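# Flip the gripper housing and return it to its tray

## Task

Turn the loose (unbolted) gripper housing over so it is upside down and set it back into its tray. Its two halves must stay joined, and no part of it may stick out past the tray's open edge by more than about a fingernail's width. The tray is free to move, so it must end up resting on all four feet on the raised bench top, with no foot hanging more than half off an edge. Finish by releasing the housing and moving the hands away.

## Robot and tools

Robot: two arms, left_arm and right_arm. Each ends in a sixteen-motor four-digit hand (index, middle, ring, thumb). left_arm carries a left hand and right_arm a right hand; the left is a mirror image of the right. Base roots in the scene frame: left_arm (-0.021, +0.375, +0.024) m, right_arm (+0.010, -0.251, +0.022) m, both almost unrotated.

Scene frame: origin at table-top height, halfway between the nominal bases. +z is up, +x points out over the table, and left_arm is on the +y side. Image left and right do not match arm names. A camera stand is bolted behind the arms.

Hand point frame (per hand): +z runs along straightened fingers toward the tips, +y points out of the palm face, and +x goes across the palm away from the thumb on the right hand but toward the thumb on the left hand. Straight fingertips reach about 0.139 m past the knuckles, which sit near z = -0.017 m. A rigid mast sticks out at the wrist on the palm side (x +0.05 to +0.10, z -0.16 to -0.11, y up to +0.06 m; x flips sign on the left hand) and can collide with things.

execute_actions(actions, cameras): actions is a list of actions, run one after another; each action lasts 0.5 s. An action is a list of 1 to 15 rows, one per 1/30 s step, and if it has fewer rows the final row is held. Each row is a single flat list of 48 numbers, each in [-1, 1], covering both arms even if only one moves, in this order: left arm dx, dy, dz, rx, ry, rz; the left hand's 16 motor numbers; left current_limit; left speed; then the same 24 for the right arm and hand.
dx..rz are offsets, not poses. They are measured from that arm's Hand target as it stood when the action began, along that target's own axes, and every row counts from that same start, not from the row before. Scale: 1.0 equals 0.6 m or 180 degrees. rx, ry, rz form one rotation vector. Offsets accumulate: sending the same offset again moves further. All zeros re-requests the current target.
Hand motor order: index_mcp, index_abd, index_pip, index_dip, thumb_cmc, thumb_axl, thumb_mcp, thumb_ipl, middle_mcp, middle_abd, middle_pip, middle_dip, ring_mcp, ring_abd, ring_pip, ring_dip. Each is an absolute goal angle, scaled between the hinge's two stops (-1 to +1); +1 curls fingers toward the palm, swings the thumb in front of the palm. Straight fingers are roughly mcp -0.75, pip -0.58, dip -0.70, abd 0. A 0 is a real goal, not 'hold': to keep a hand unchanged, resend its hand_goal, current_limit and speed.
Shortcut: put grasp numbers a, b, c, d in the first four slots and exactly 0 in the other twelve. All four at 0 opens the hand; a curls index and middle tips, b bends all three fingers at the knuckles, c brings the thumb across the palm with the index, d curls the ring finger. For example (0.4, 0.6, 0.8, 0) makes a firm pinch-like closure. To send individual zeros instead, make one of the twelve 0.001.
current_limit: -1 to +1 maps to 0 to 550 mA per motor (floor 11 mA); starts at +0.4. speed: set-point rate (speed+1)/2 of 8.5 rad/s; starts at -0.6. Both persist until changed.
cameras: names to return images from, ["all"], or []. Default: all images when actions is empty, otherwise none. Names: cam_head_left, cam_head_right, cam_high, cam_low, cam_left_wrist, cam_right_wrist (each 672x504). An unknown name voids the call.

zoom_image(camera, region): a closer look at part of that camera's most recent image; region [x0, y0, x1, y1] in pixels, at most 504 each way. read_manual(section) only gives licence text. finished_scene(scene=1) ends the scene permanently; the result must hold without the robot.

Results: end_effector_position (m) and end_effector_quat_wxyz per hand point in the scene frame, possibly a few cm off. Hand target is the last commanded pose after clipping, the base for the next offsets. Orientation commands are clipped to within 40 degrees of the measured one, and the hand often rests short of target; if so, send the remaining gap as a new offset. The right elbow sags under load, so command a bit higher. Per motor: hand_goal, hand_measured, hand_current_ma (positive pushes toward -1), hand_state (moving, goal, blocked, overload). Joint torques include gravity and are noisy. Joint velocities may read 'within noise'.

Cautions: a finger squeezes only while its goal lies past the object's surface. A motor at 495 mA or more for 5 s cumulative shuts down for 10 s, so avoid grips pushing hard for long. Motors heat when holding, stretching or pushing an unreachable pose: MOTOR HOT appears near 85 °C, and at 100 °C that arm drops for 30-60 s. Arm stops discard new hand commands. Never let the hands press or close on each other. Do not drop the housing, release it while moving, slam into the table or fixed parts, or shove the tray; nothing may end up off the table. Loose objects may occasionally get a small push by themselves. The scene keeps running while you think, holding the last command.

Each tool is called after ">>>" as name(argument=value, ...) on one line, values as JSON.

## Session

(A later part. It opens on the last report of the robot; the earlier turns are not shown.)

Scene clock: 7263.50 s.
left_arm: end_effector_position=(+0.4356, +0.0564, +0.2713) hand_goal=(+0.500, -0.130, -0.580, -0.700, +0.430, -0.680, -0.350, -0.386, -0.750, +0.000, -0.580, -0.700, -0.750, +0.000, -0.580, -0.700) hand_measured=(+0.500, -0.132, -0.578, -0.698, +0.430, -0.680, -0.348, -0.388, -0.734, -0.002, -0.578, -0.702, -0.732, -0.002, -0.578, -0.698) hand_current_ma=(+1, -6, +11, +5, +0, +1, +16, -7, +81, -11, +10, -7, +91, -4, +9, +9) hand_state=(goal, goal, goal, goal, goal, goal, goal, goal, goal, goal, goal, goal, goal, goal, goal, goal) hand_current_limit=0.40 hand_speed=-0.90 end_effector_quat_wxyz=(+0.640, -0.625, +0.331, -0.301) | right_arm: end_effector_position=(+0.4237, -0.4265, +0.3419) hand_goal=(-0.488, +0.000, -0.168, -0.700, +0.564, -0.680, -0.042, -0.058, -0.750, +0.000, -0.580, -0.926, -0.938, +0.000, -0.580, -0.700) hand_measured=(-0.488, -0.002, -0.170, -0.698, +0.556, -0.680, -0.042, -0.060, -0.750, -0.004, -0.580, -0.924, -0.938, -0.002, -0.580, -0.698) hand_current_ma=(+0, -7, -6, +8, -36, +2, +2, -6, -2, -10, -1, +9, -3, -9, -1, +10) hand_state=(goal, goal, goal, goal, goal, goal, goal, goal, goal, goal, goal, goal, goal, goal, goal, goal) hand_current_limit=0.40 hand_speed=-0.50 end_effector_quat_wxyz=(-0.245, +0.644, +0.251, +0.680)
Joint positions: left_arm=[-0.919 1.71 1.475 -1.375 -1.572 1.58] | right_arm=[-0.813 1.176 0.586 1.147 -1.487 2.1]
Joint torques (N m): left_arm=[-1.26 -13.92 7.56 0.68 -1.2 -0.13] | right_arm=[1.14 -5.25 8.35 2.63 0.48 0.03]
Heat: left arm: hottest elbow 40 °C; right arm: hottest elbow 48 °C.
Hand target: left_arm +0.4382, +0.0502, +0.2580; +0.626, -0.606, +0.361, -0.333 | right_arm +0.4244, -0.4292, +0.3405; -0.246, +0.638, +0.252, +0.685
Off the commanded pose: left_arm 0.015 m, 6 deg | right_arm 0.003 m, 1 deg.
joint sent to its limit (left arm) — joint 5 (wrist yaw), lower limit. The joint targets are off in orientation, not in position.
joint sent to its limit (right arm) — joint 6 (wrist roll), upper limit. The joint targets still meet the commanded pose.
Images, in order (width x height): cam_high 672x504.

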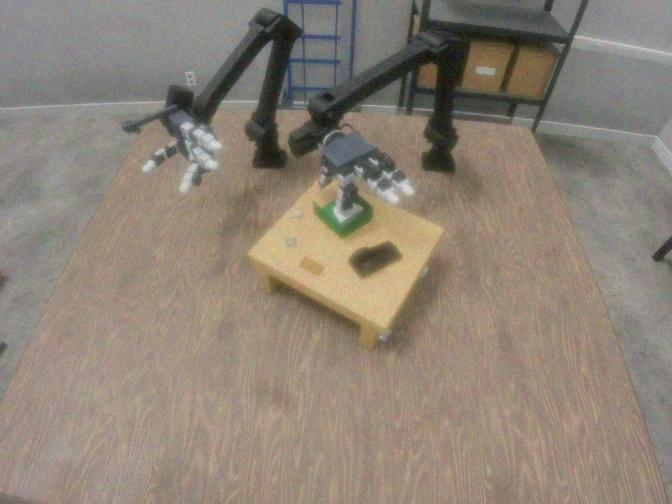

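>>> execute_actions(actions=[[[0,0.008,0,0,0,0,0.5,-0.13,-0.58,-0.7,0.43,-0.68,-0.35,-0.386,-0.75,0.001,-0.58,-0.7,-0.75,0.001,-0.58,-0.7,0.4,-0.9,0,0,0,0,0,0,0,0,0.75,0,0,0,0,0,0,0,0,0,0,0,0,0,0.4,-0.5]],[[0,0.006,0,0,0,0,0.5,-0.13,-0.58,-0.7,0.43,-0.68,-0.35,-0.386,-0.75,0.001,-0.58,-0.7,-0.75,0.001,-0.58,-0.7,0.4,-0.9,0,0,0,0,0,0,0,0,0.75,0,0,0,0,0,0,0,0,0,0,0,0,0,0.4,-0.5]]], cameras=["cam_high","cam_low","cam_left_wrist"])

>>> zoom_image(camera="cam_high", region=[310, 165, 380, 240])

>>> zoom_image(camera="cam_low", region=[310, 155, 370, 230])

Scene clock: 7277.80 s.
left_arm: end_effector_position=(+0.4356, +0.0565, +0.2649) hand_goal=(+0.500, -0.130, -0.580, -0.700, +0.430, -0.680, -0.350, -0.386, -0.750, +0.000, -0.580, -0.700, -0.750, +0.000, -0.580, -0.700) hand_measured=(+0.500, -0.130, -0.578, -0.698, +0.430, -0.680, -0.348, -0.388, -0.734, -0.002, -0.578, -0.702, -0.732, -0.002, -0.578, -0.698) hand_current_ma=(+1, +0, +11, +5, +0, +1, +16, -7, +81, -11, +10, -7, +91, -4, +9, +9) hand_state=(goal, goal, goal, goal, goal, goal, goal, goal, goal, goal, goal, goal, goal, goal, goal, goal) hand_current_limit=0.40 hand_speed=-0.90 end_effector_quat_wxyz=(+0.640, -0.625, +0.329, -0.302) | right_arm: end_effector_position=(+0.4237, -0.4265, +0.3419) hand_goal=(-0.488, +0.000, -0.168, -0.700, +0.564, -0.680, -0.042, -0.058, -0.750, +0.000, -0.580, -0.926, -0.938, +0.000, -0.580, -0.700) hand_measured=(-0.488, -0.002, -0.170, -0.698, +0.556, -0.680, -0.042, -0.060, -0.750, -0.004, -0.580, -0.924, -0.938, -0.002, -0.580, -0.698) hand_current_ma=(+0, -7, -6, +8, -36, +2, +2, -6, -2, -10, -1, +9, -3, -9, -1, +10) hand_state=(goal, goal, goal, goal, goal, goal, goal, goal, goal, goal, goal, goal, goal, goal, goal, goal) hand_current_limit=0.40 hand_speed=-0.50 end_effector_quat_wxyz=(-0.245, +0.644, +0.251, +0.680)
Joint positions: left_arm=[-0.919 1.716 1.465 -1.375 -1.572 1.56] | right_arm=[-0.813 1.176 0.586 1.147 -1.487 2.1]
Joint torques (N m): left_arm=[-1.14 -13.98 7.38 0.7 -1.18 -0.12] | right_arm=[1.26 -4.72 8.39 2.74 0.42 -0.05]
Heat: left arm: hottest elbow 40 °C; right arm: hottest elbow 48 °C.
Hand target: left_arm +0.4381, +0.0506, +0.2496; +0.626, -0.606, +0.361, -0.333 | right_arm +0.4244, -0.4292, +0.3405; -0.246, +0.638, +0.252, +0.685
Off the commanded pose: left_arm 0.017 m, 6 deg | right_arm 0.003 m, 1 deg.
joint sent to its limit (left arm) — joint 5 (wrist yaw), lower limit. The joint targets are off in orientation, not in position.
joint sent to its limit (right arm) — joint 6 (wrist roll), upper limit. The joint targets still meet the commanded pose.
camera_calibration:
cam_left_wrist: T_world_to_cam=[[-0.475661, 0.580532, 0.660855, -0.0353967], [-0.303552, -0.813468, 0.49611, -0.00279389], [0.825593, 0.0353763, 0.563157, -0.388595], [0, 0, 0, 1]] pos_world=[0.303136, 0.0320233, 0.243618]
Images, in order (width x height): cam_high 672x504, cam_low 672x504, cam_left_wrist 672x504.

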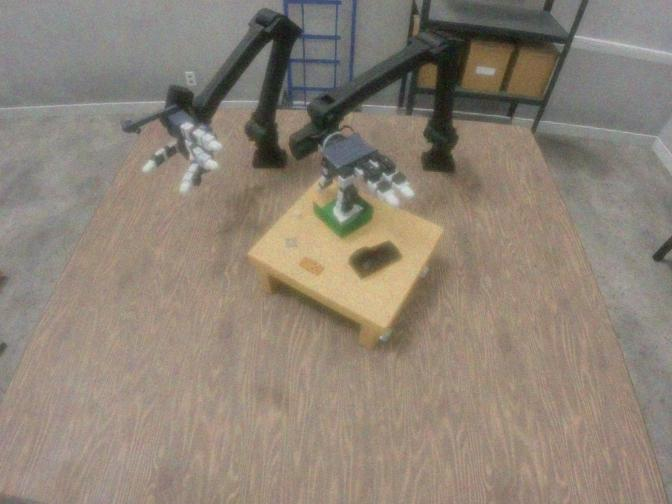

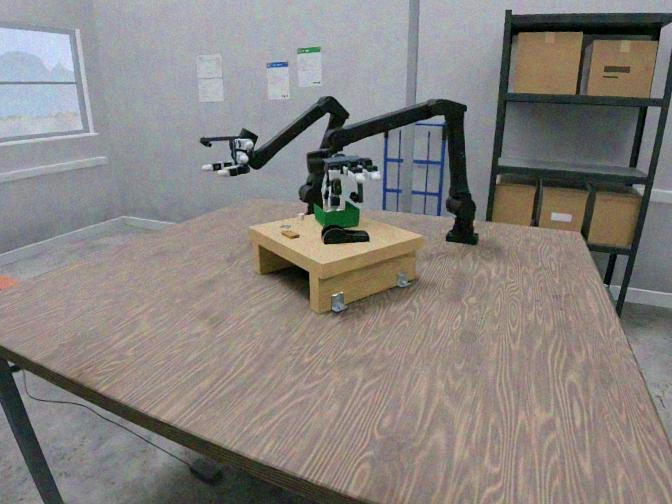

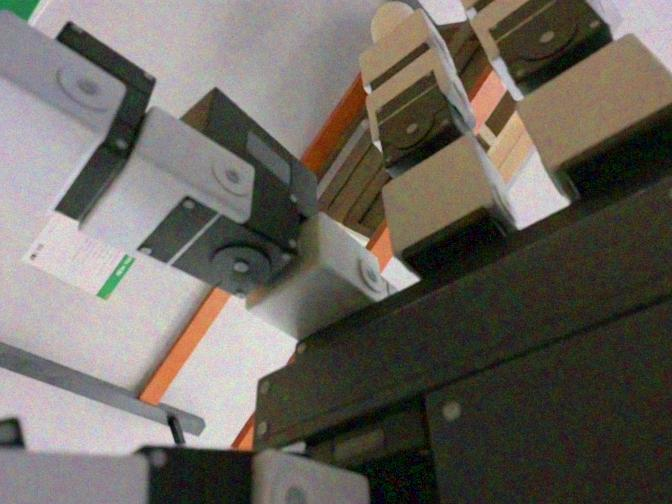

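Scaled by 6.720 from the camera's 672x504 image, which has a finer 960x720 frame.

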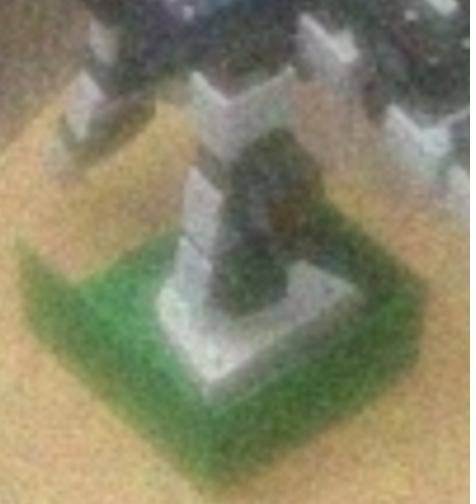

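Scaled by 6.720 from the camera's 672x504 image, which has a finer 960x720 frame.

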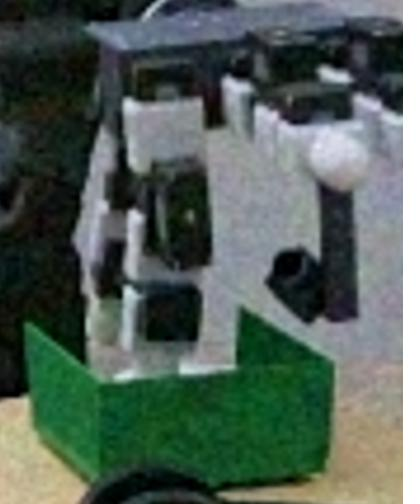

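>>> execute_actions(actions=[[[0,0,0,0,0,0,0.52,-0.08,-0.58,-0.7,0.43,-0.68,-0.35,-0.386,-0.75,0.001,-0.58,-0.7,-0.75,0.001,-0.58,-0.7,0.4,-0.9,0,0,0,0,0,0,0,0,0.75,0,0,0,0,0,0,0,0,0,0,0,0,0,0.4,-0.5]],[[0,0,0,0,0,0,0.54,-0.03,-0.58,-0.7,0.43,-0.68,-0.35,-0.386,-0.75,0.001,-0.58,-0.7,-0.75,0.001,-0.58,-0.7,0.4,-0.9,0,0,0,0,0,0,0,0,0.75,0,0,0,0,0,0,0,0,0,0,0,0,0,0.4,-0.5]]], cameras=["cam_high","cam_low"])

>>> zoom_image(camera="cam_high", region=[310, 165, 380, 240])

>>> zoom_image(camera="cam_low", region=[310, 155, 370, 230])

Scene clock: 7292.77 s.
left_arm: end_effector_position=(+0.4366, +0.0552, +0.2641) hand_goal=(+0.540, -0.030, -0.580, -0.700, +0.430, -0.680, -0.350, -0.386, -0.750, +0.000, -0.580, -0.700, -0.750, +0.000, -0.580, -0.700) hand_measured=(+0.536, -0.036, -0.578, -0.698, +0.430, -0.680, -0.348, -0.388, -0.734, -0.002, -0.578, -0.702, -0.732, -0.002, -0.578, -0.698) hand_current_ma=(-17, -26, +8, +5, +0, +1, +16, -7, +81, -11, +10, -7, +91, -4, +9, +9) hand_state=(goal, goal, goal, goal, goal, goal, goal, goal, goal, goal, goal, goal, goal, goal, goal, goal) hand_current_limit=0.40 hand_speed=-0.90 end_effector_quat_wxyz=(+0.638, -0.628, +0.325, -0.307) | right_arm: end_effector_position=(+0.4237, -0.4265, +0.3419) hand_goal=(-0.488, +0.000, -0.168, -0.700, +0.564, -0.680, -0.042, -0.058, -0.750, +0.000, -0.580, -0.926, -0.938, +0.000, -0.580, -0.700) hand_measured=(-0.488, -0.002, -0.170, -0.698, +0.556, -0.680, -0.042, -0.060, -0.750, -0.004, -0.580, -0.924, -0.938, -0.002, -0.580, -0.698) hand_current_ma=(+0, -7, -6, +8, -36, +2, +2, -6, -2, -10, -1, +9, -3, -9, -1, +10) hand_state=(goal, goal, goal, goal, goal, goal, goal, goal, goal, goal, goal, goal, goal, goal, goal, goal) hand_current_limit=0.40 hand_speed=-0.50 end_effector_quat_wxyz=(-0.245, +0.644, +0.251, +0.680)
Joint positions: left_arm=[-0.919 1.718 1.465 -1.375 -1.572 1.543] | right_arm=[-0.813 1.176 0.586 1.147 -1.487 2.1]
Joint torques (N m): left_arm=[-1.67 -14.15 7.45 0.54 -1.18 -0.12] | right_arm=[0.79 -5.01 8.28 2.65 0.44 0.01]
Heat: left arm: hottest elbow 40 °C; right arm: hottest elbow 48 °C.
Hand target: left_arm +0.4381, +0.0506, +0.2495; +0.626, -0.606, +0.361, -0.333 | right_arm +0.4244, -0.4292, +0.3405; -0.246, +0.638, +0.252, +0.685
Off the commanded pose: left_arm 0.015 m, 6 deg | right_arm 0.003 m, 1 deg.
joint sent to its limit (left arm) — joint 5 (wrist yaw), lower limit. The joint targets are off in orientation, not in position.
joint sent to its limit (right arm) — joint 6 (wrist roll), upper limit. The joint targets still meet the commanded pose.
Images, in order (width x height): cam_high 672x504, cam_low 672x504.

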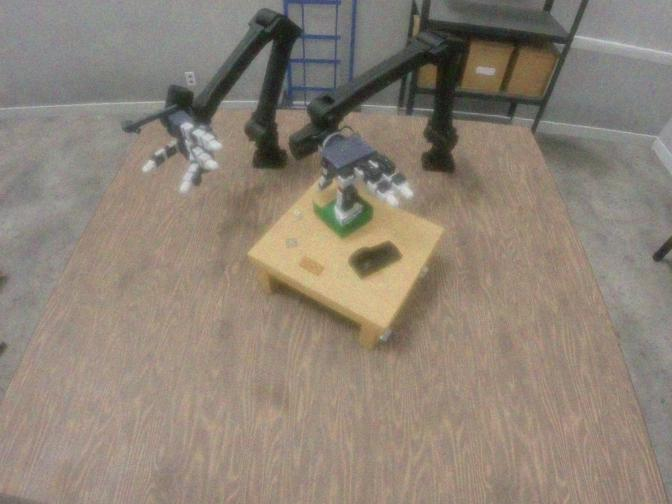

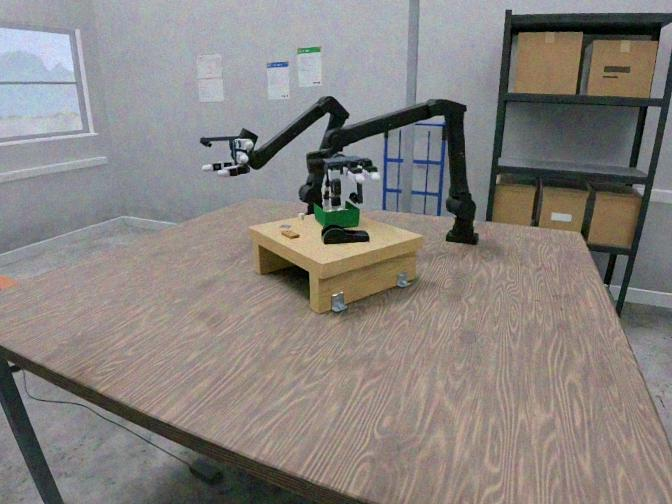

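Scaled by 6.720 from the camera's 672x504 image, which has a finer 960x720 frame.

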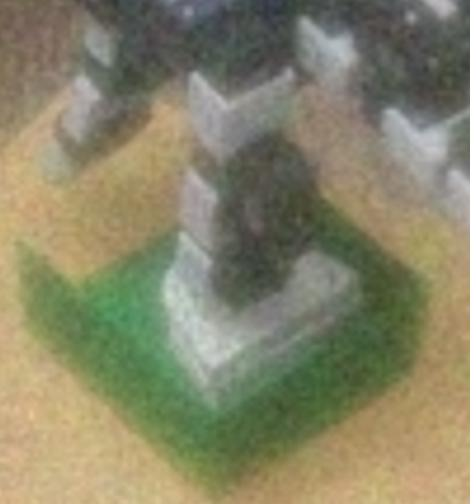

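Scaled by 6.720 from the camera's 672x504 image, which has a finer 960x720 frame.

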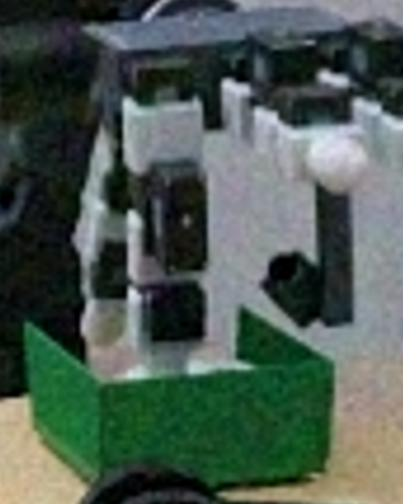

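>>> execute_actions(actions=[[[0,-0.02,0,0,0,0,0.54,-0.03,-0.58,-0.7,0.43,-0.68,-0.35,-0.386,-0.75,0.001,-0.58,-0.7,-0.75,0.001,-0.58,-0.7,0.4,-0.9,0,0,0,0,0,0,0,0,0.75,0,0,0,0,0,0,0,0,0,0,0,0,0,0.4,-0.5]],[[0,-0.03,0,0,0,0,0.54,-0.03,-0.58,-0.7,0.43,-0.68,-0.35,-0.386,-0.75,0.001,-0.58,-0.7,-0.75,0.001,-0.58,-0.7,0.4,-0.9,0,0,0,0,0,0,0,0,0.75,0,0,0,0,0,0,0,0,0,0,0,0,0,0.4,-0.5]],[[0,-0.05,0,0,0,0,0.54,-0.03,-0.58,-0.7,0.43,-0.68,-0.35,-0.386,-0.75,0.001,-0.58,-0.7,-0.75,0.001,-0.58,-0.7,0.4,-0.9,0,0,0,0,0,0,0,0,0.75,0,0,0,0,0,0,0,0,0,0,0,0,0,0.4,-0.5]],[[0,-0.05,0,0,0,0,0.54,-0.03,-0.58,-0.7,0.43,-0.68,-0.35,-0.386,-0.75,0.001,-0.58,-0.7,-0.75,0.001,-0.58,-0.7,0.4,-0.9,0,0,0,0,0,0,0,0,0.75,0,0,0,0,0,0,0,0,0,0,0,0,0,0.4,-0.5]],[[-0.094,0,0.094,0,-0.0334,0,0.54,-0.03,-0.58,-0.7,0.43,-0.68,-0.35,-0.386,-0.75,0.001,-0.58,-0.7,-0.75,0.001,-0.58,-0.7,0.4,-0.9,0,0,0,0,0,0,0,0,0.75,0,0,0,0,0,0,0,0,0,0,0,0,0,0.4,-0.5]],[[-0.094,0,0.0847,0,-0.0334,0,0.54,-0.03,-0.58,-0.7,0.43,-0.68,-0.35,-0.386,-0.75,0.001,-0.58,-0.7,-0.75,0.001,-0.58,-0.7,0.4,-0.9,0,0,0,0,0,0,0,0,0.75,0,0,0,0,0,0,0,0,0,0,0,0,0,0.4,-0.5]],[[-0.094,0,0.076,0,-0.0334,0,0.54,-0.03,-0.58,-0.7,0.43,-0.68,-0.35,-0.386,-0.75,0.001,-0.58,-0.7,-0.75,0.001,-0.58,-0.7,0.4,-0.9,0,0,0,0,0,0,0,0,0.75,0,0,0,0,0,0,0,0,0,0,0,0,0,0.4,-0.5]]], cameras=["cam_head_left","cam_head_right","cam_high"])

>>> zoom_image(camera="cam_head_right", region=[284, 254, 320, 290])

>>> zoom_image(camera="cam_head_left", region=[284, 254, 320, 290])

>>> zoom_image(camera="cam_high", region=[325, 190, 370, 235])

Scene clock: 7316.33 s.
left_arm: end_effector_position=(+0.4611, +0.2726, +0.3438) hand_goal=(+0.540, -0.030, -0.580, -0.700, +0.430, -0.680, -0.350, -0.386, -0.750, +0.000, -0.580, -0.700, -0.750, +0.000, -0.580, -0.700) hand_measured=(+0.540, -0.034, -0.578, -0.698, +0.430, -0.680, -0.348, -0.388, -0.734, -0.002, -0.578, -0.702, -0.732, -0.002, -0.578, -0.698) hand_current_ma=(+1, -12, +7, +5, +4, +1, +10, -7, +81, -11, +10, -7, +91, -4, +9, +9) hand_state=(goal, goal, goal, goal, goal, goal, goal, goal, goal, goal, goal, goal, goal, goal, goal, goal) hand_current_limit=0.40 hand_speed=-0.90 end_effector_quat_wxyz=(+0.686, -0.671, +0.221, -0.175) | right_arm: end_effector_position=(+0.4237, -0.4265, +0.3419) hand_goal=(-0.488, +0.000, -0.168, -0.700, +0.564, -0.680, -0.042, -0.058, -0.750, +0.000, -0.580, -0.926, -0.938, +0.000, -0.580, -0.700) hand_measured=(-0.488, -0.002, -0.170, -0.698, +0.556, -0.680, -0.042, -0.060, -0.750, -0.004, -0.580, -0.924, -0.938, -0.002, -0.580, -0.698) hand_current_ma=(+0, -7, -6, +8, -36, +2, +2, -6, -2, -10, -1, +9, -3, -9, -1, +10) hand_state=(goal, goal, goal, goal, goal, goal, goal, goal, goal, goal, goal, goal, goal, goal, goal, goal) hand_current_limit=0.40 hand_speed=-0.50 end_effector_quat_wxyz=(-0.245, +0.644, +0.251, +0.680)
Joint positions: left_arm=[-0.561 1.512 1.427 -1.536 -1.572 1.589] | right_arm=[-0.813 1.176 0.586 1.147 -1.487 2.1]
Joint torques (N m): left_arm=[-1.44 -14.33 7.66 0.23 -1.18 -0.12] | right_arm=[0.62 -5.3 8.32 2.58 0.52 0.01]
Heat: left arm: hottest elbow 41 °C; right arm: hottest elbow 48 °C.
Hand target: left_arm +0.4600, +0.2718, +0.3489; +0.675, -0.651, +0.259, -0.234 | right_arm +0.4244, -0.4292, +0.3405; -0.246, +0.638, +0.252, +0.685
Off the commanded pose: left_arm 0.005 m, 8 deg | right_arm 0.003 m, 1 deg.
joint sent to its limit (left arm) — joint 5 (wrist yaw), lower limit. The joint targets are off in orientation, not in position.
joint sent to its limit (right arm) — joint 6 (wrist roll), upper limit. The joint targets still meet the commanded pose.
Images, in order (width x height): cam_head_left 672x504, cam_head_right 672x504, cam_high 672x504.

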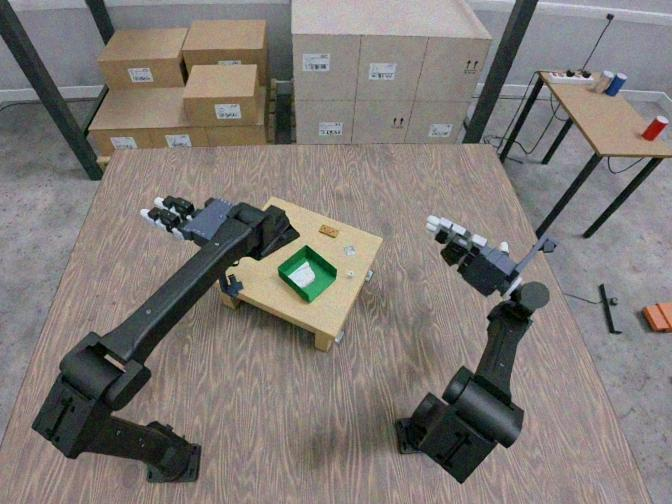

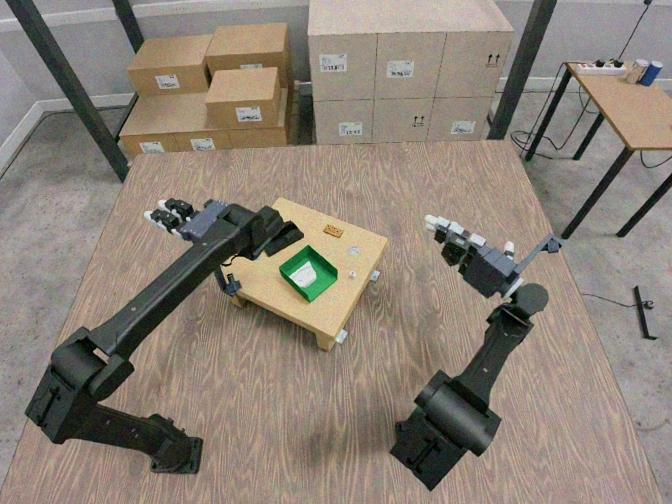

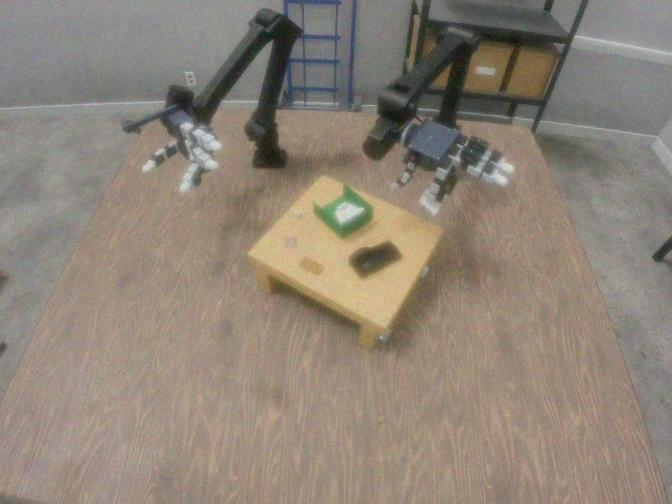

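Scaled by 14.000 from the camera's 672x504 image, which has a finer 960x720 frame.

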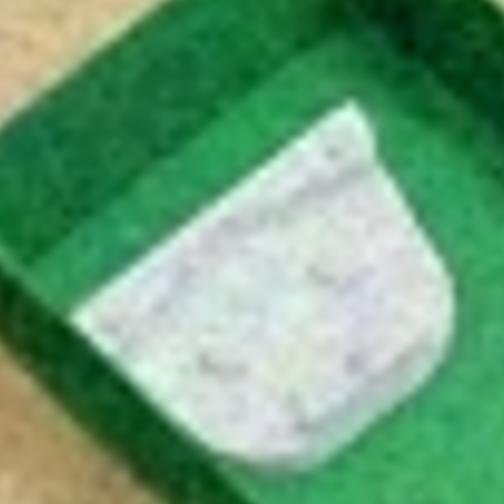

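Scaled by 14.000 from the camera's 672x504 image, which has a finer 960x720 frame.

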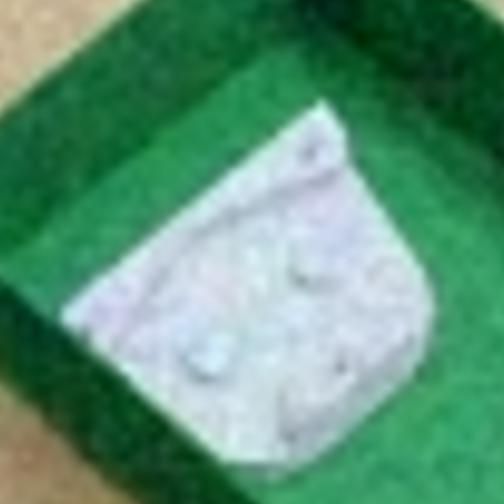

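Scaled by 11.200 from the camera's 672x504 image, which has a finer 960x720 frame.

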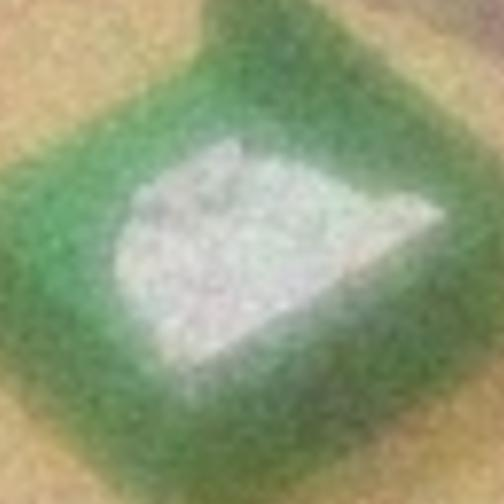

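>>> zoom_image(camera="cam_high", region=[370, 110, 520, 230])

>>> execute_actions(actions=[], cameras=["cam_low"])

>>> zoom_image(camera="cam_low", region=[300, 130, 450, 240])

Scaled by 3.360 from the camera's 672x504 image, which has a finer 960x720 frame.

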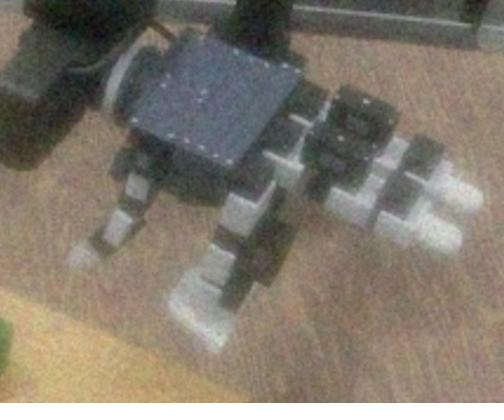

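Scene clock: 7325.23 s.
left_arm: end_effector_position=(+0.4611, +0.2726, +0.3438) hand_goal=(+0.540, -0.030, -0.580, -0.700, +0.430, -0.680, -0.350, -0.386, -0.750, +0.000, -0.580, -0.700, -0.750, +0.000, -0.580, -0.700) hand_measured=(+0.540, -0.034, -0.578, -0.698, +0.430, -0.680, -0.348, -0.388, -0.734, -0.002, -0.578, -0.702, -0.732, -0.002, -0.578, -0.698) hand_current_ma=(+1, -12, +7, +5, +4, +1, +10, -7, +81, -11, +10, -7, +91, -4, +9, +9) hand_state=(goal, goal, goal, goal, goal, goal, goal, goal, goal, goal, goal, goal, goal, goal, goal, goal) hand_current_limit=0.40 hand_speed=-0.90 end_effector_quat_wxyz=(+0.686, -0.671, +0.221, -0.175) | right_arm: end_effector_position=(+0.4237, -0.4265, +0.3419) hand_goal=(-0.488, +0.000, -0.168, -0.700, +0.564, -0.680, -0.042, -0.058, -0.750, +0.000, -0.580, -0.926, -0.938, +0.000, -0.580, -0.700) hand_measured=(-0.488, -0.002, -0.170, -0.698, +0.556, -0.680, -0.042, -0.060, -0.750, -0.004, -0.580, -0.924, -0.938, -0.002, -0.580, -0.698) hand_current_ma=(+0, -7, -6, +8, -36, +2, +2, -6, -2, -10, -1, +9, -3, -9, -1, +10) hand_state=(goal, goal, goal, goal, goal, goal, goal, goal, goal, goal, goal, goal, goal, goal, goal, goal) hand_current_limit=0.40 hand_speed=-0.50 end_effector_quat_wxyz=(-0.245, +0.644, +0.251, +0.680)
Joint positions: left_arm=[-0.561 1.512 1.427 -1.536 -1.572 1.589] | right_arm=[-0.813 1.176 0.586 1.147 -1.487 2.1]
Joint velocities: within noise
Joint torques (N m): left_arm=[-1.32 -14.15 7.82 0.2 -1.19 -0.11] | right_arm=[0.67 -4.95 8.31 2.77 0.53 0.02]
Heat: left arm: hottest elbow 41 °C; right arm: hottest elbow 48 °C.
Hand target: left_arm +0.4600, +0.2718, +0.3489; +0.675, -0.651, +0.259, -0.234 | right_arm +0.4244, -0.4292, +0.3405; -0.246, +0.638, +0.252, +0.685
Off the commanded pose: left_arm 0.005 m, 8 deg | right_arm 0.003 m, 1 deg.
Images, in order (width x height): cam_low 672x504.

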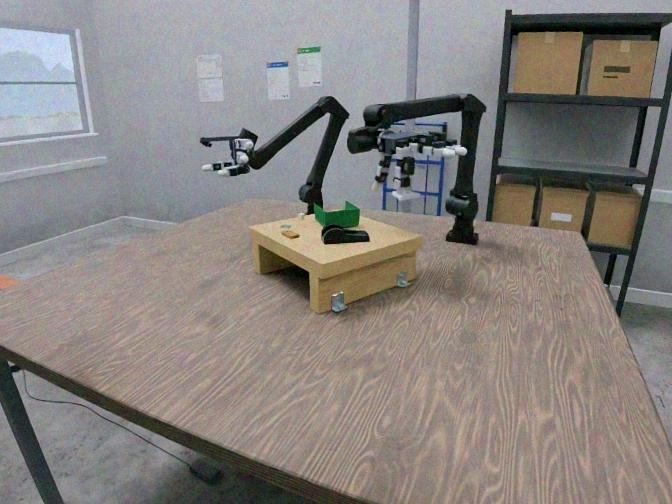

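Scaled by 3.360 from the camera's 672x504 image, which has a finer 960x720 frame.

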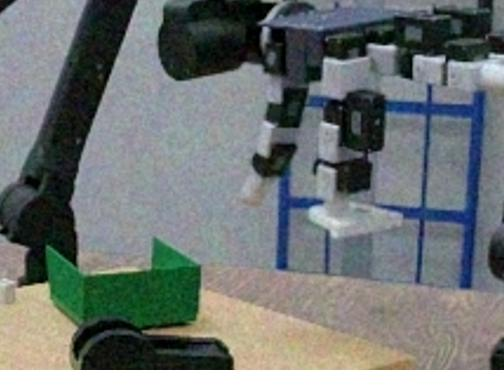

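>>> execute_actions(actions=[[[0.047,0,-0.037,0,0.0167,0,0.54,-0.03,-0.58,-0.7,0.43,-0.68,-0.35,-0.386,-0.75,0.001,-0.58,-0.7,-0.75,0.001,-0.58,-0.7,0.4,-0.9,0,0,0,0,0,0,0,0,0.75,0,0,0,0,0,0,0,0,0,0,0,0,0,0.4,-0.5]],[[0.047,0,-0.039,0,0.0167,0,0.54,-0.03,-0.58,-0.7,0.43,-0.68,-0.35,-0.386,-0.75,0.001,-0.58,-0.7,-0.75,0.001,-0.58,-0.7,0.4,-0.9,0,0,0,0,0,0,0,0,0.75,0,0,0,0,0,0,0,0,0,0,0,0,0,0.4,-0.5]],[[0.047,0,-0.041,0,0.0167,0,0.54,-0.03,-0.58,-0.7,0.43,-0.68,-0.35,-0.386,-0.75,0.001,-0.58,-0.7,-0.75,0.001,-0.58,-0.7,0.4,-0.9,0,0,0,0,0,0,0,0,0.75,0,0,0,0,0,0,0,0,0,0,0,0,0,0.4,-0.5]],[[0.047,0,-0.043,0,0.0167,0,0.54,-0.03,-0.58,-0.7,0.43,-0.68,-0.35,-0.386,-0.75,0.001,-0.58,-0.7,-0.75,0.001,-0.58,-0.7,0.4,-0.9,0,0,0,0,0,0,0,0,0.75,0,0,0,0,0,0,0,0,0,0,0,0,0,0.4,-0.5]],[[0.047,0,-0.046,0,0.0167,0,0.54,-0.03,-0.58,-0.7,0.43,-0.68,-0.35,-0.386,-0.75,0.001,-0.58,-0.7,-0.75,0.001,-0.58,-0.7,0.4,-0.9,0,0,0,0,0,0,0,0,0.75,0,0,0,0,0,0,0,0,0,0,0,0,0,0.4,-0.5]],[[0.047,0,-0.048,0,0.0167,0,0.54,-0.03,-0.58,-0.7,0.43,-0.68,-0.35,-0.386,-0.75,0.001,-0.58,-0.7,-0.75,0.001,-0.58,-0.7,0.4,-0.9,0,0,0,0,0,0,0,0,0.75,0,0,0,0,0,0,0,0,0,0,0,0,0,0.4,-0.5]]], cameras=["cam_high","cam_low","cam_head_right"])

>>> zoom_image(camera="cam_high", region=[310, 155, 380, 240])

>>> zoom_image(camera="cam_low", region=[300, 140, 390, 230])

Scene clock: 7367.53 s.
left_arm: end_effector_position=(+0.4481, +0.0532, +0.3314) hand_goal=(+0.540, -0.030, -0.580, -0.700, +0.430, -0.680, -0.350, -0.386, -0.750, +0.000, -0.580, -0.700, -0.750, +0.000, -0.580, -0.700) hand_measured=(+0.540, -0.034, -0.578, -0.698, +0.430, -0.680, -0.348, -0.388, -0.734, -0.002, -0.578, -0.702, -0.732, -0.002, -0.578, -0.698) hand_current_ma=(-1, -12, +7, +5, +4, +1, +10, -7, +81, -10, +10, -7, +91, -4, +9, +9) hand_state=(goal, goal, goal, goal, goal, goal, goal, goal, goal, goal, goal, goal, goal, goal, goal, goal) hand_current_limit=0.40 hand_speed=-0.90 end_effector_quat_wxyz=(+0.644, -0.626, +0.329, -0.293) | right_arm: end_effector_position=(+0.4237, -0.4265, +0.3419) hand_goal=(-0.488, +0.000, -0.168, -0.700, +0.564, -0.680, -0.042, -0.058, -0.750, +0.000, -0.580, -0.926, -0.938, +0.000, -0.580, -0.700) hand_measured=(-0.488, -0.002, -0.170, -0.698, +0.556, -0.680, -0.042, -0.060, -0.750, -0.004, -0.580, -0.924, -0.938, -0.002, -0.580, -0.698) hand_current_ma=(+0, -7, -6, +8, -36, +2, +2, -6, -2, -10, -1, +9, -3, -9, -1, +10) hand_state=(goal, goal, goal, goal, goal, goal, goal, goal, goal, goal, goal, goal, goal, goal, goal, goal) hand_current_limit=0.40 hand_speed=-0.50 end_effector_quat_wxyz=(-0.245, +0.644, +0.251, +0.680)
Joint positions: left_arm=[-0.904 1.72 1.648 -1.536 -1.572 1.59] | right_arm=[-0.813 1.176 0.586 1.147 -1.487 2.1]
Joint torques (N m): left_arm=[-0.38 -14.74 11.78 0.03 -1.18 0.14] | right_arm=[1.32 -4.31 8.17 2.65 0.5 -0.03]
Heat: left arm: hottest elbow 42 °C; right arm: hottest elbow 48 °C.
Hand target: left_arm +0.4579, +0.0461, +0.3392; +0.626, -0.606, +0.361, -0.333 | right_arm +0.4244, -0.4292, +0.3405; -0.246, +0.638, +0.252, +0.685
Off the commanded pose: left_arm 0.014 m, 7 deg | right_arm 0.003 m, 1 deg.
joint sent to its limit (left arm) — joint 5 (wrist yaw), lower limit. The joint targets are off in orientation, not in position.
joint sent to its limit (right arm) — joint 6 (wrist roll), upper limit. The joint targets still meet the commanded pose.
Images, in order (width x height): cam_head_right 672x504, cam_high 672x504, cam_low 672x504.

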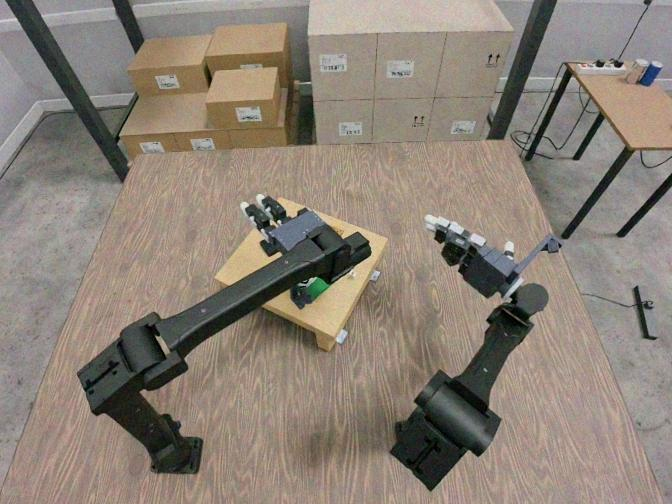

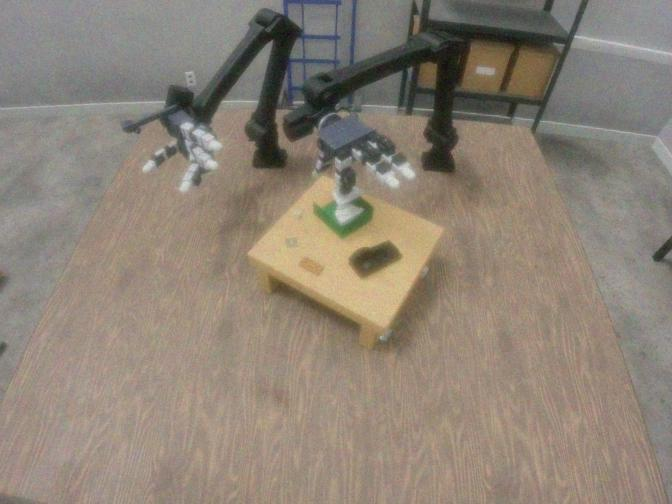

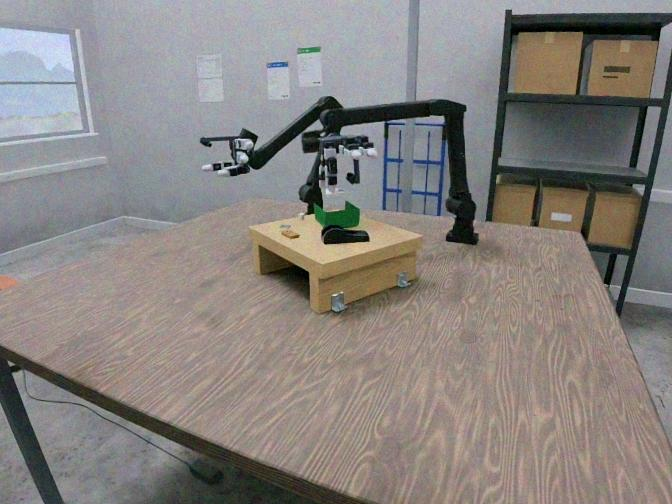

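Scaled by 5.929 from the camera's 672x504 image, which has a finer 960x720 frame.

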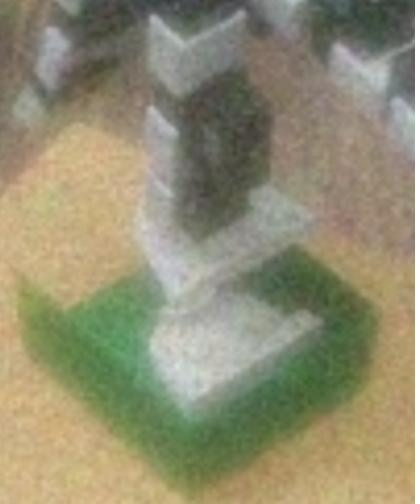

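Scaled by 5.600 from the camera's 672x504 image, which has a finer 960x720 frame.

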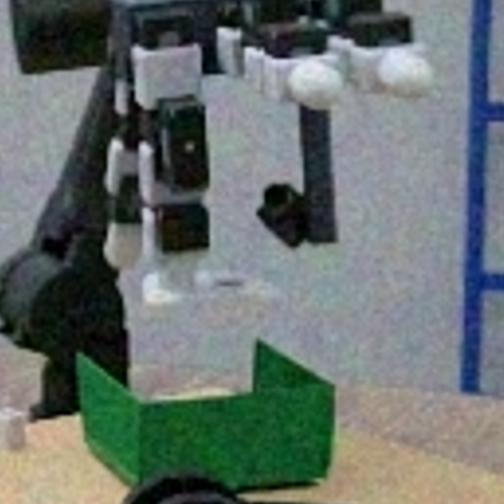

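>>> execute_actions(actions=[[[-0.014,0.015,-0.005,0,-0.01,0,0.54,-0.03,-0.58,-0.7,0.43,-0.68,-0.35,-0.386,-0.75,0.001,-0.58,-0.7,-0.75,0.001,-0.58,-0.7,0.4,-0.9,0,0,0,0,0,0,0,0,0.75,0,0,0,0,0,0,0,0,0,0,0,0,0,0.4,-0.5]],[[-0.014,0.015,-0.005,0,-0.01,0,0.54,-0.03,-0.58,-0.7,0.43,-0.68,-0.35,-0.386,-0.75,0.001,-0.58,-0.7,-0.75,0.001,-0.58,-0.7,0.4,-0.9,0,0,0,0,0,0,0,0,0.75,0,0,0,0,0,0,0,0,0,0,0,0,0,0.4,-0.5]]], cameras=["cam_high","cam_low"])

>>> zoom_image(camera="cam_high", region=[310, 155, 380, 240])

>>> zoom_image(camera="cam_low", region=[300, 140, 390, 230])

Scene clock: 7385.70 s.
left_arm: end_effector_position=(+0.4436, +0.0590, +0.3147) hand_goal=(+0.540, -0.030, -0.580, -0.700, +0.430, -0.680, -0.350, -0.386, -0.750, +0.000, -0.580, -0.700, -0.750, +0.000, -0.580, -0.700) hand_measured=(+0.540, -0.034, -0.578, -0.698, +0.430, -0.680, -0.348, -0.388, -0.734, -0.002, -0.578, -0.702, -0.732, -0.002, -0.578, -0.698) hand_current_ma=(-1, -12, +7, +5, +4, +1, +10, -7, +81, -10, +10, -7, +91, -4, +9, +9) hand_state=(goal, goal, goal, goal, goal, goal, goal, goal, goal, goal, goal, goal, goal, goal, goal, goal) hand_current_limit=0.40 hand_speed=-0.90 end_effector_quat_wxyz=(+0.648, -0.621, +0.337, -0.285) | right_arm: end_effector_position=(+0.4237, -0.4265, +0.3419) hand_goal=(-0.488, +0.000, -0.168, -0.700, +0.564, -0.680, -0.042, -0.058, -0.750, +0.000, -0.580, -0.926, -0.938, +0.000, -0.580, -0.700) hand_measured=(-0.488, -0.002, -0.170, -0.698, +0.556, -0.680, -0.042, -0.060, -0.750, -0.004, -0.580, -0.924, -0.938, -0.002, -0.580, -0.698) hand_current_ma=(+0, -7, -6, +8, -36, +2, +2, -6, -2, -10, -1, +9, -3, -9, -1, +10) hand_state=(goal, goal, goal, goal, goal, goal, goal, goal, goal, goal, goal, goal, goal, goal, goal, goal) hand_current_limit=0.40 hand_speed=-0.50 end_effector_quat_wxyz=(-0.245, +0.644, +0.251, +0.680)
Joint positions: left_arm=[-0.904 1.719 1.604 -1.536 -1.572 1.573] | right_arm=[-0.813 1.176 0.586 1.147 -1.487 2.1]
Joint torques (N m): left_arm=[-1.08 -17.44 7.77 0.51 -1.17 -0.1] | right_arm=[0.97 -5.07 8.28 2.8 0.46 -0.03]
Heat: left arm: hottest elbow 41 °C; right arm: hottest elbow 48 °C.
Hand target: left_arm +0.4435, +0.0579, +0.3219; +0.637, -0.616, +0.341, -0.314 | right_arm +0.4244, -0.4292, +0.3405; -0.246, +0.638, +0.252, +0.685
Off the commanded pose: left_arm 0.007 m, 4 deg | right_arm 0.003 m, 1 deg.
joint sent to its limit (left arm) — joint 5 (wrist yaw), lower limit. The joint targets are off in orientation, not in position.
joint sent to its limit (right arm) — joint 6 (wrist roll), upper limit. The joint targets still meet the commanded pose.
Images, in order (width x height): cam_high 672x504, cam_low 672x504.

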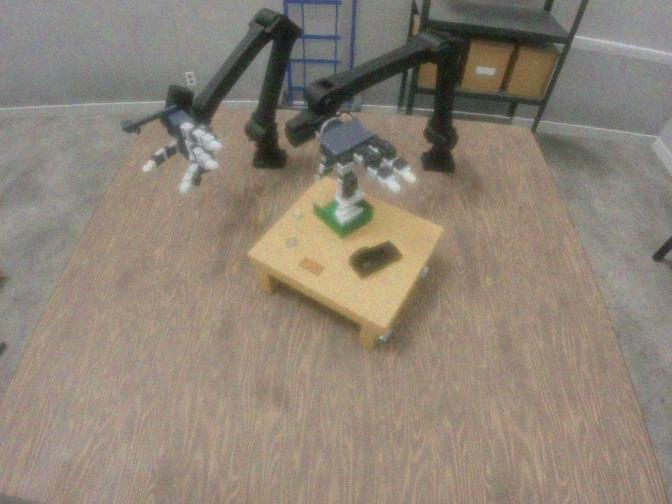

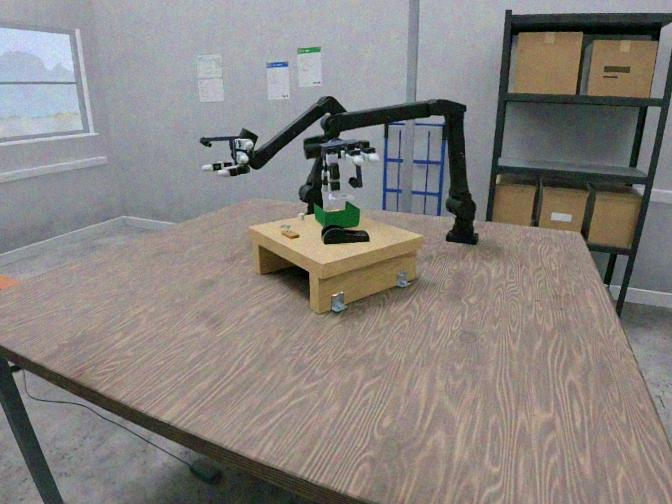

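Scaled by 5.929 from the camera's 672x504 image, which has a finer 960x720 frame.

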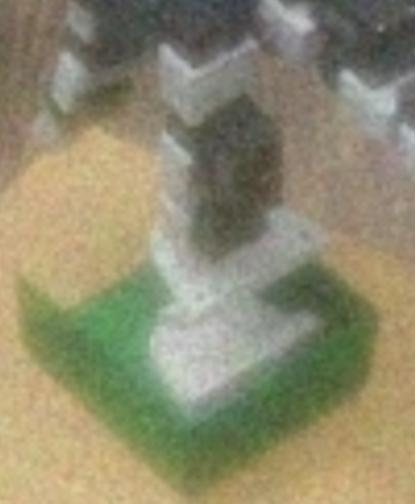

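Scaled by 5.600 from the camera's 672x504 image, which has a finer 960x720 frame.

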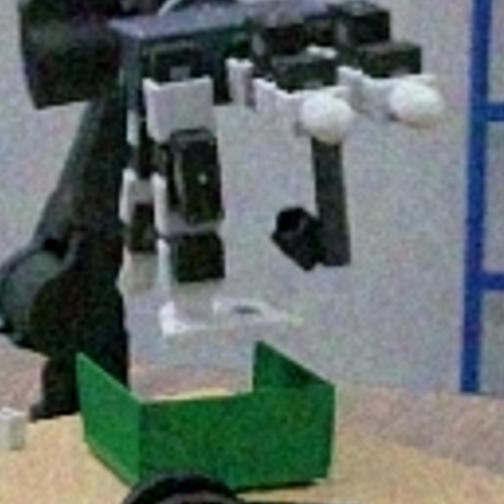

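>>> zoom_image(camera="cam_high", region=[330, 185, 370, 230])

>>> zoom_image(camera="cam_low", region=[315, 180, 365, 230])

Scaled by 11.200 from the camera's 672x504 image, which has a finer 960x720 frame.

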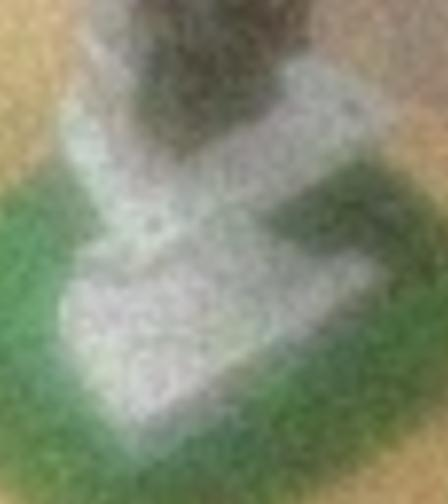

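Scaled by 10.080 from the camera's 672x504 image, which has a finer 960x720 frame.

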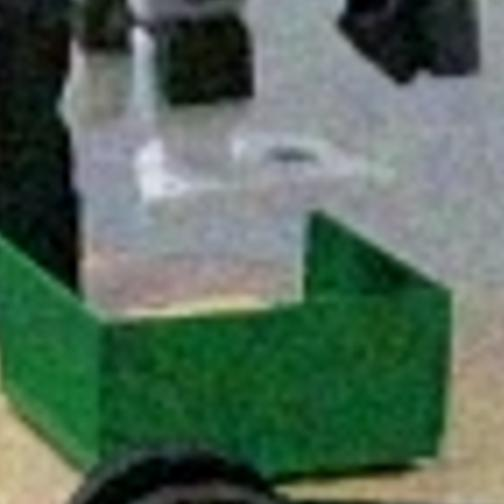

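>>> execute_actions(actions=[[[-0.006,0.025,-0.002,0,-0.01,0,0.54,-0.03,-0.58,-0.7,0.43,-0.68,-0.35,-0.386,-0.75,0.001,-0.58,-0.7,-0.75,0.001,-0.58,-0.7,0.4,-0.9,0,0,0,0,0,0,0,0,0.75,0,0,0,0,0,0,0,0,0,0,0,0,0,0.4,-0.5]],[[0,0.025,-0.001,0,-0.01,0,0.54,-0.03,-0.58,-0.7,0.43,-0.68,-0.35,-0.386,-0.75,0.001,-0.58,-0.7,-0.75,0.001,-0.58,-0.7,0.4,-0.9,0,0,0,0,0,0,0,0,0.75,0,0,0,0,0,0,0,0,0,0,0,0,0,0.4,-0.5]]], cameras=["cam_high","cam_low"])

>>> zoom_image(camera="cam_high", region=[330, 185, 370, 230])

>>> zoom_image(camera="cam_low", region=[315, 180, 365, 230])

Scene clock: 7443.67 s.
left_arm: end_effector_position=(+0.4390, +0.0649, +0.2893) hand_goal=(+0.540, -0.030, -0.580, -0.700, +0.430, -0.680, -0.350, -0.386, -0.750, +0.000, -0.580, -0.700, -0.750, +0.000, -0.580, -0.700) hand_measured=(+0.540, -0.034, -0.578, -0.698, +0.430, -0.680, -0.348, -0.388, -0.734, -0.002, -0.578, -0.702, -0.732, -0.002, -0.578, -0.698) hand_current_ma=(-1, -12, +7, +5, +4, +1, +10, -7, +81, -10, +10, -7, +91, -4, +9, +9) hand_state=(goal, goal, goal, goal, goal, goal, goal, goal, goal, goal, goal, goal, goal, goal, goal, goal) hand_current_limit=0.40 hand_speed=-0.90 end_effector_quat_wxyz=(+0.648, -0.621, +0.337, -0.284) | right_arm: end_effector_position=(+0.4237, -0.4265, +0.3419) hand_goal=(-0.488, +0.000, -0.168, -0.700, +0.564, -0.680, -0.042, -0.058, -0.750, +0.000, -0.580, -0.926, -0.938, +0.000, -0.580, -0.700) hand_measured=(-0.488, -0.002, -0.170, -0.698, +0.556, -0.680, -0.042, -0.060, -0.750, -0.004, -0.580, -0.924, -0.938, -0.002, -0.580, -0.698) hand_current_ma=(+0, -7, -6, +8, -36, +2, +2, -6, -2, -10, -1, +9, -3, -9, -1, +10) hand_state=(goal, goal, goal, goal, goal, goal, goal, goal, goal, goal, goal, goal, goal, goal, goal, goal) hand_current_limit=0.40 hand_speed=-0.50 end_effector_quat_wxyz=(-0.245, +0.644, +0.251, +0.680)
Joint positions: left_arm=[-0.904 1.718 1.534 -1.506 -1.572 1.537] | right_arm=[-0.813 1.176 0.586 1.147 -1.487 2.1]
Joint torques (N m): left_arm=[-1.03 -16.62 7.49 1.03 -1.13 -0.08] | right_arm=[1.03 -4.48 8.2 2.61 0.42 0]
Heat: left arm: hottest elbow 40 °C; right arm: hottest elbow 48 °C.
Hand target: left_arm +0.4394, +0.0611, +0.2920; +0.647, -0.626, +0.321, -0.294 | right_arm +0.4244, -0.4292, +0.3405; -0.246, +0.638, +0.252, +0.685
Off the commanded pose: left_arm 0.005 m, 2 deg | right_arm 0.003 m, 1 deg.
joint sent to its limit (right arm) — joint 6 (wrist roll), upper limit. The joint targets still meet the commanded pose.
Images, in order (width x height): cam_high 672x504, cam_low 672x504.

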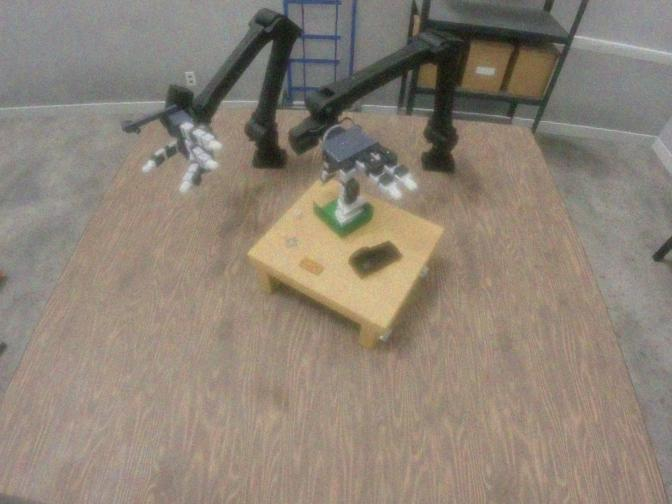

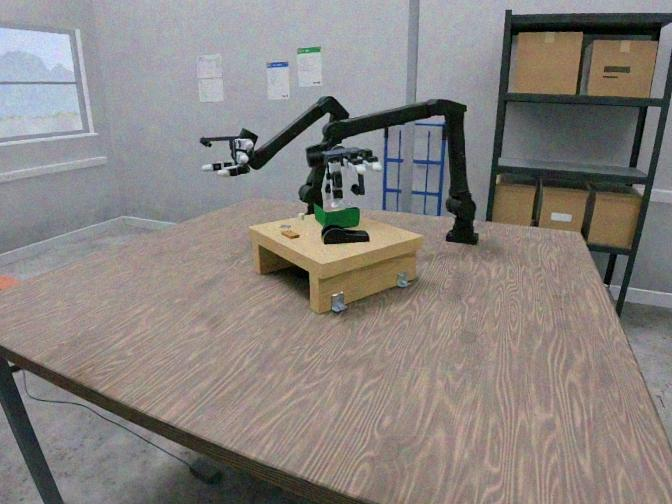

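Scaled by 11.200 from the camera's 672x504 image, which has a finer 960x720 frame.

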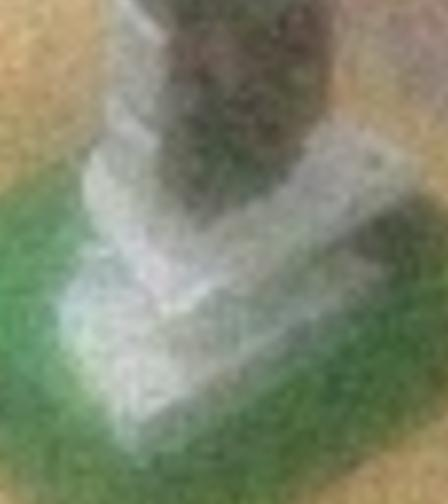

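Scaled by 10.080 from the camera's 672x504 image, which has a finer 960x720 frame.

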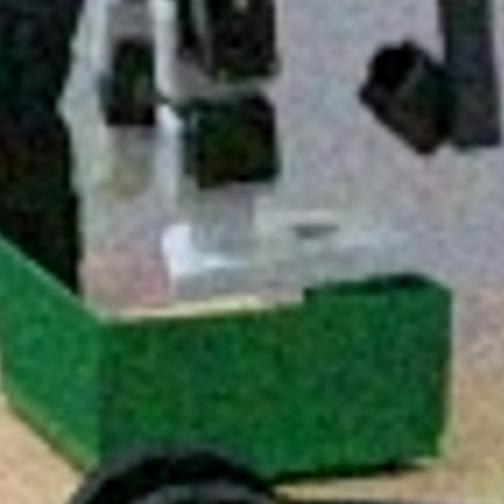

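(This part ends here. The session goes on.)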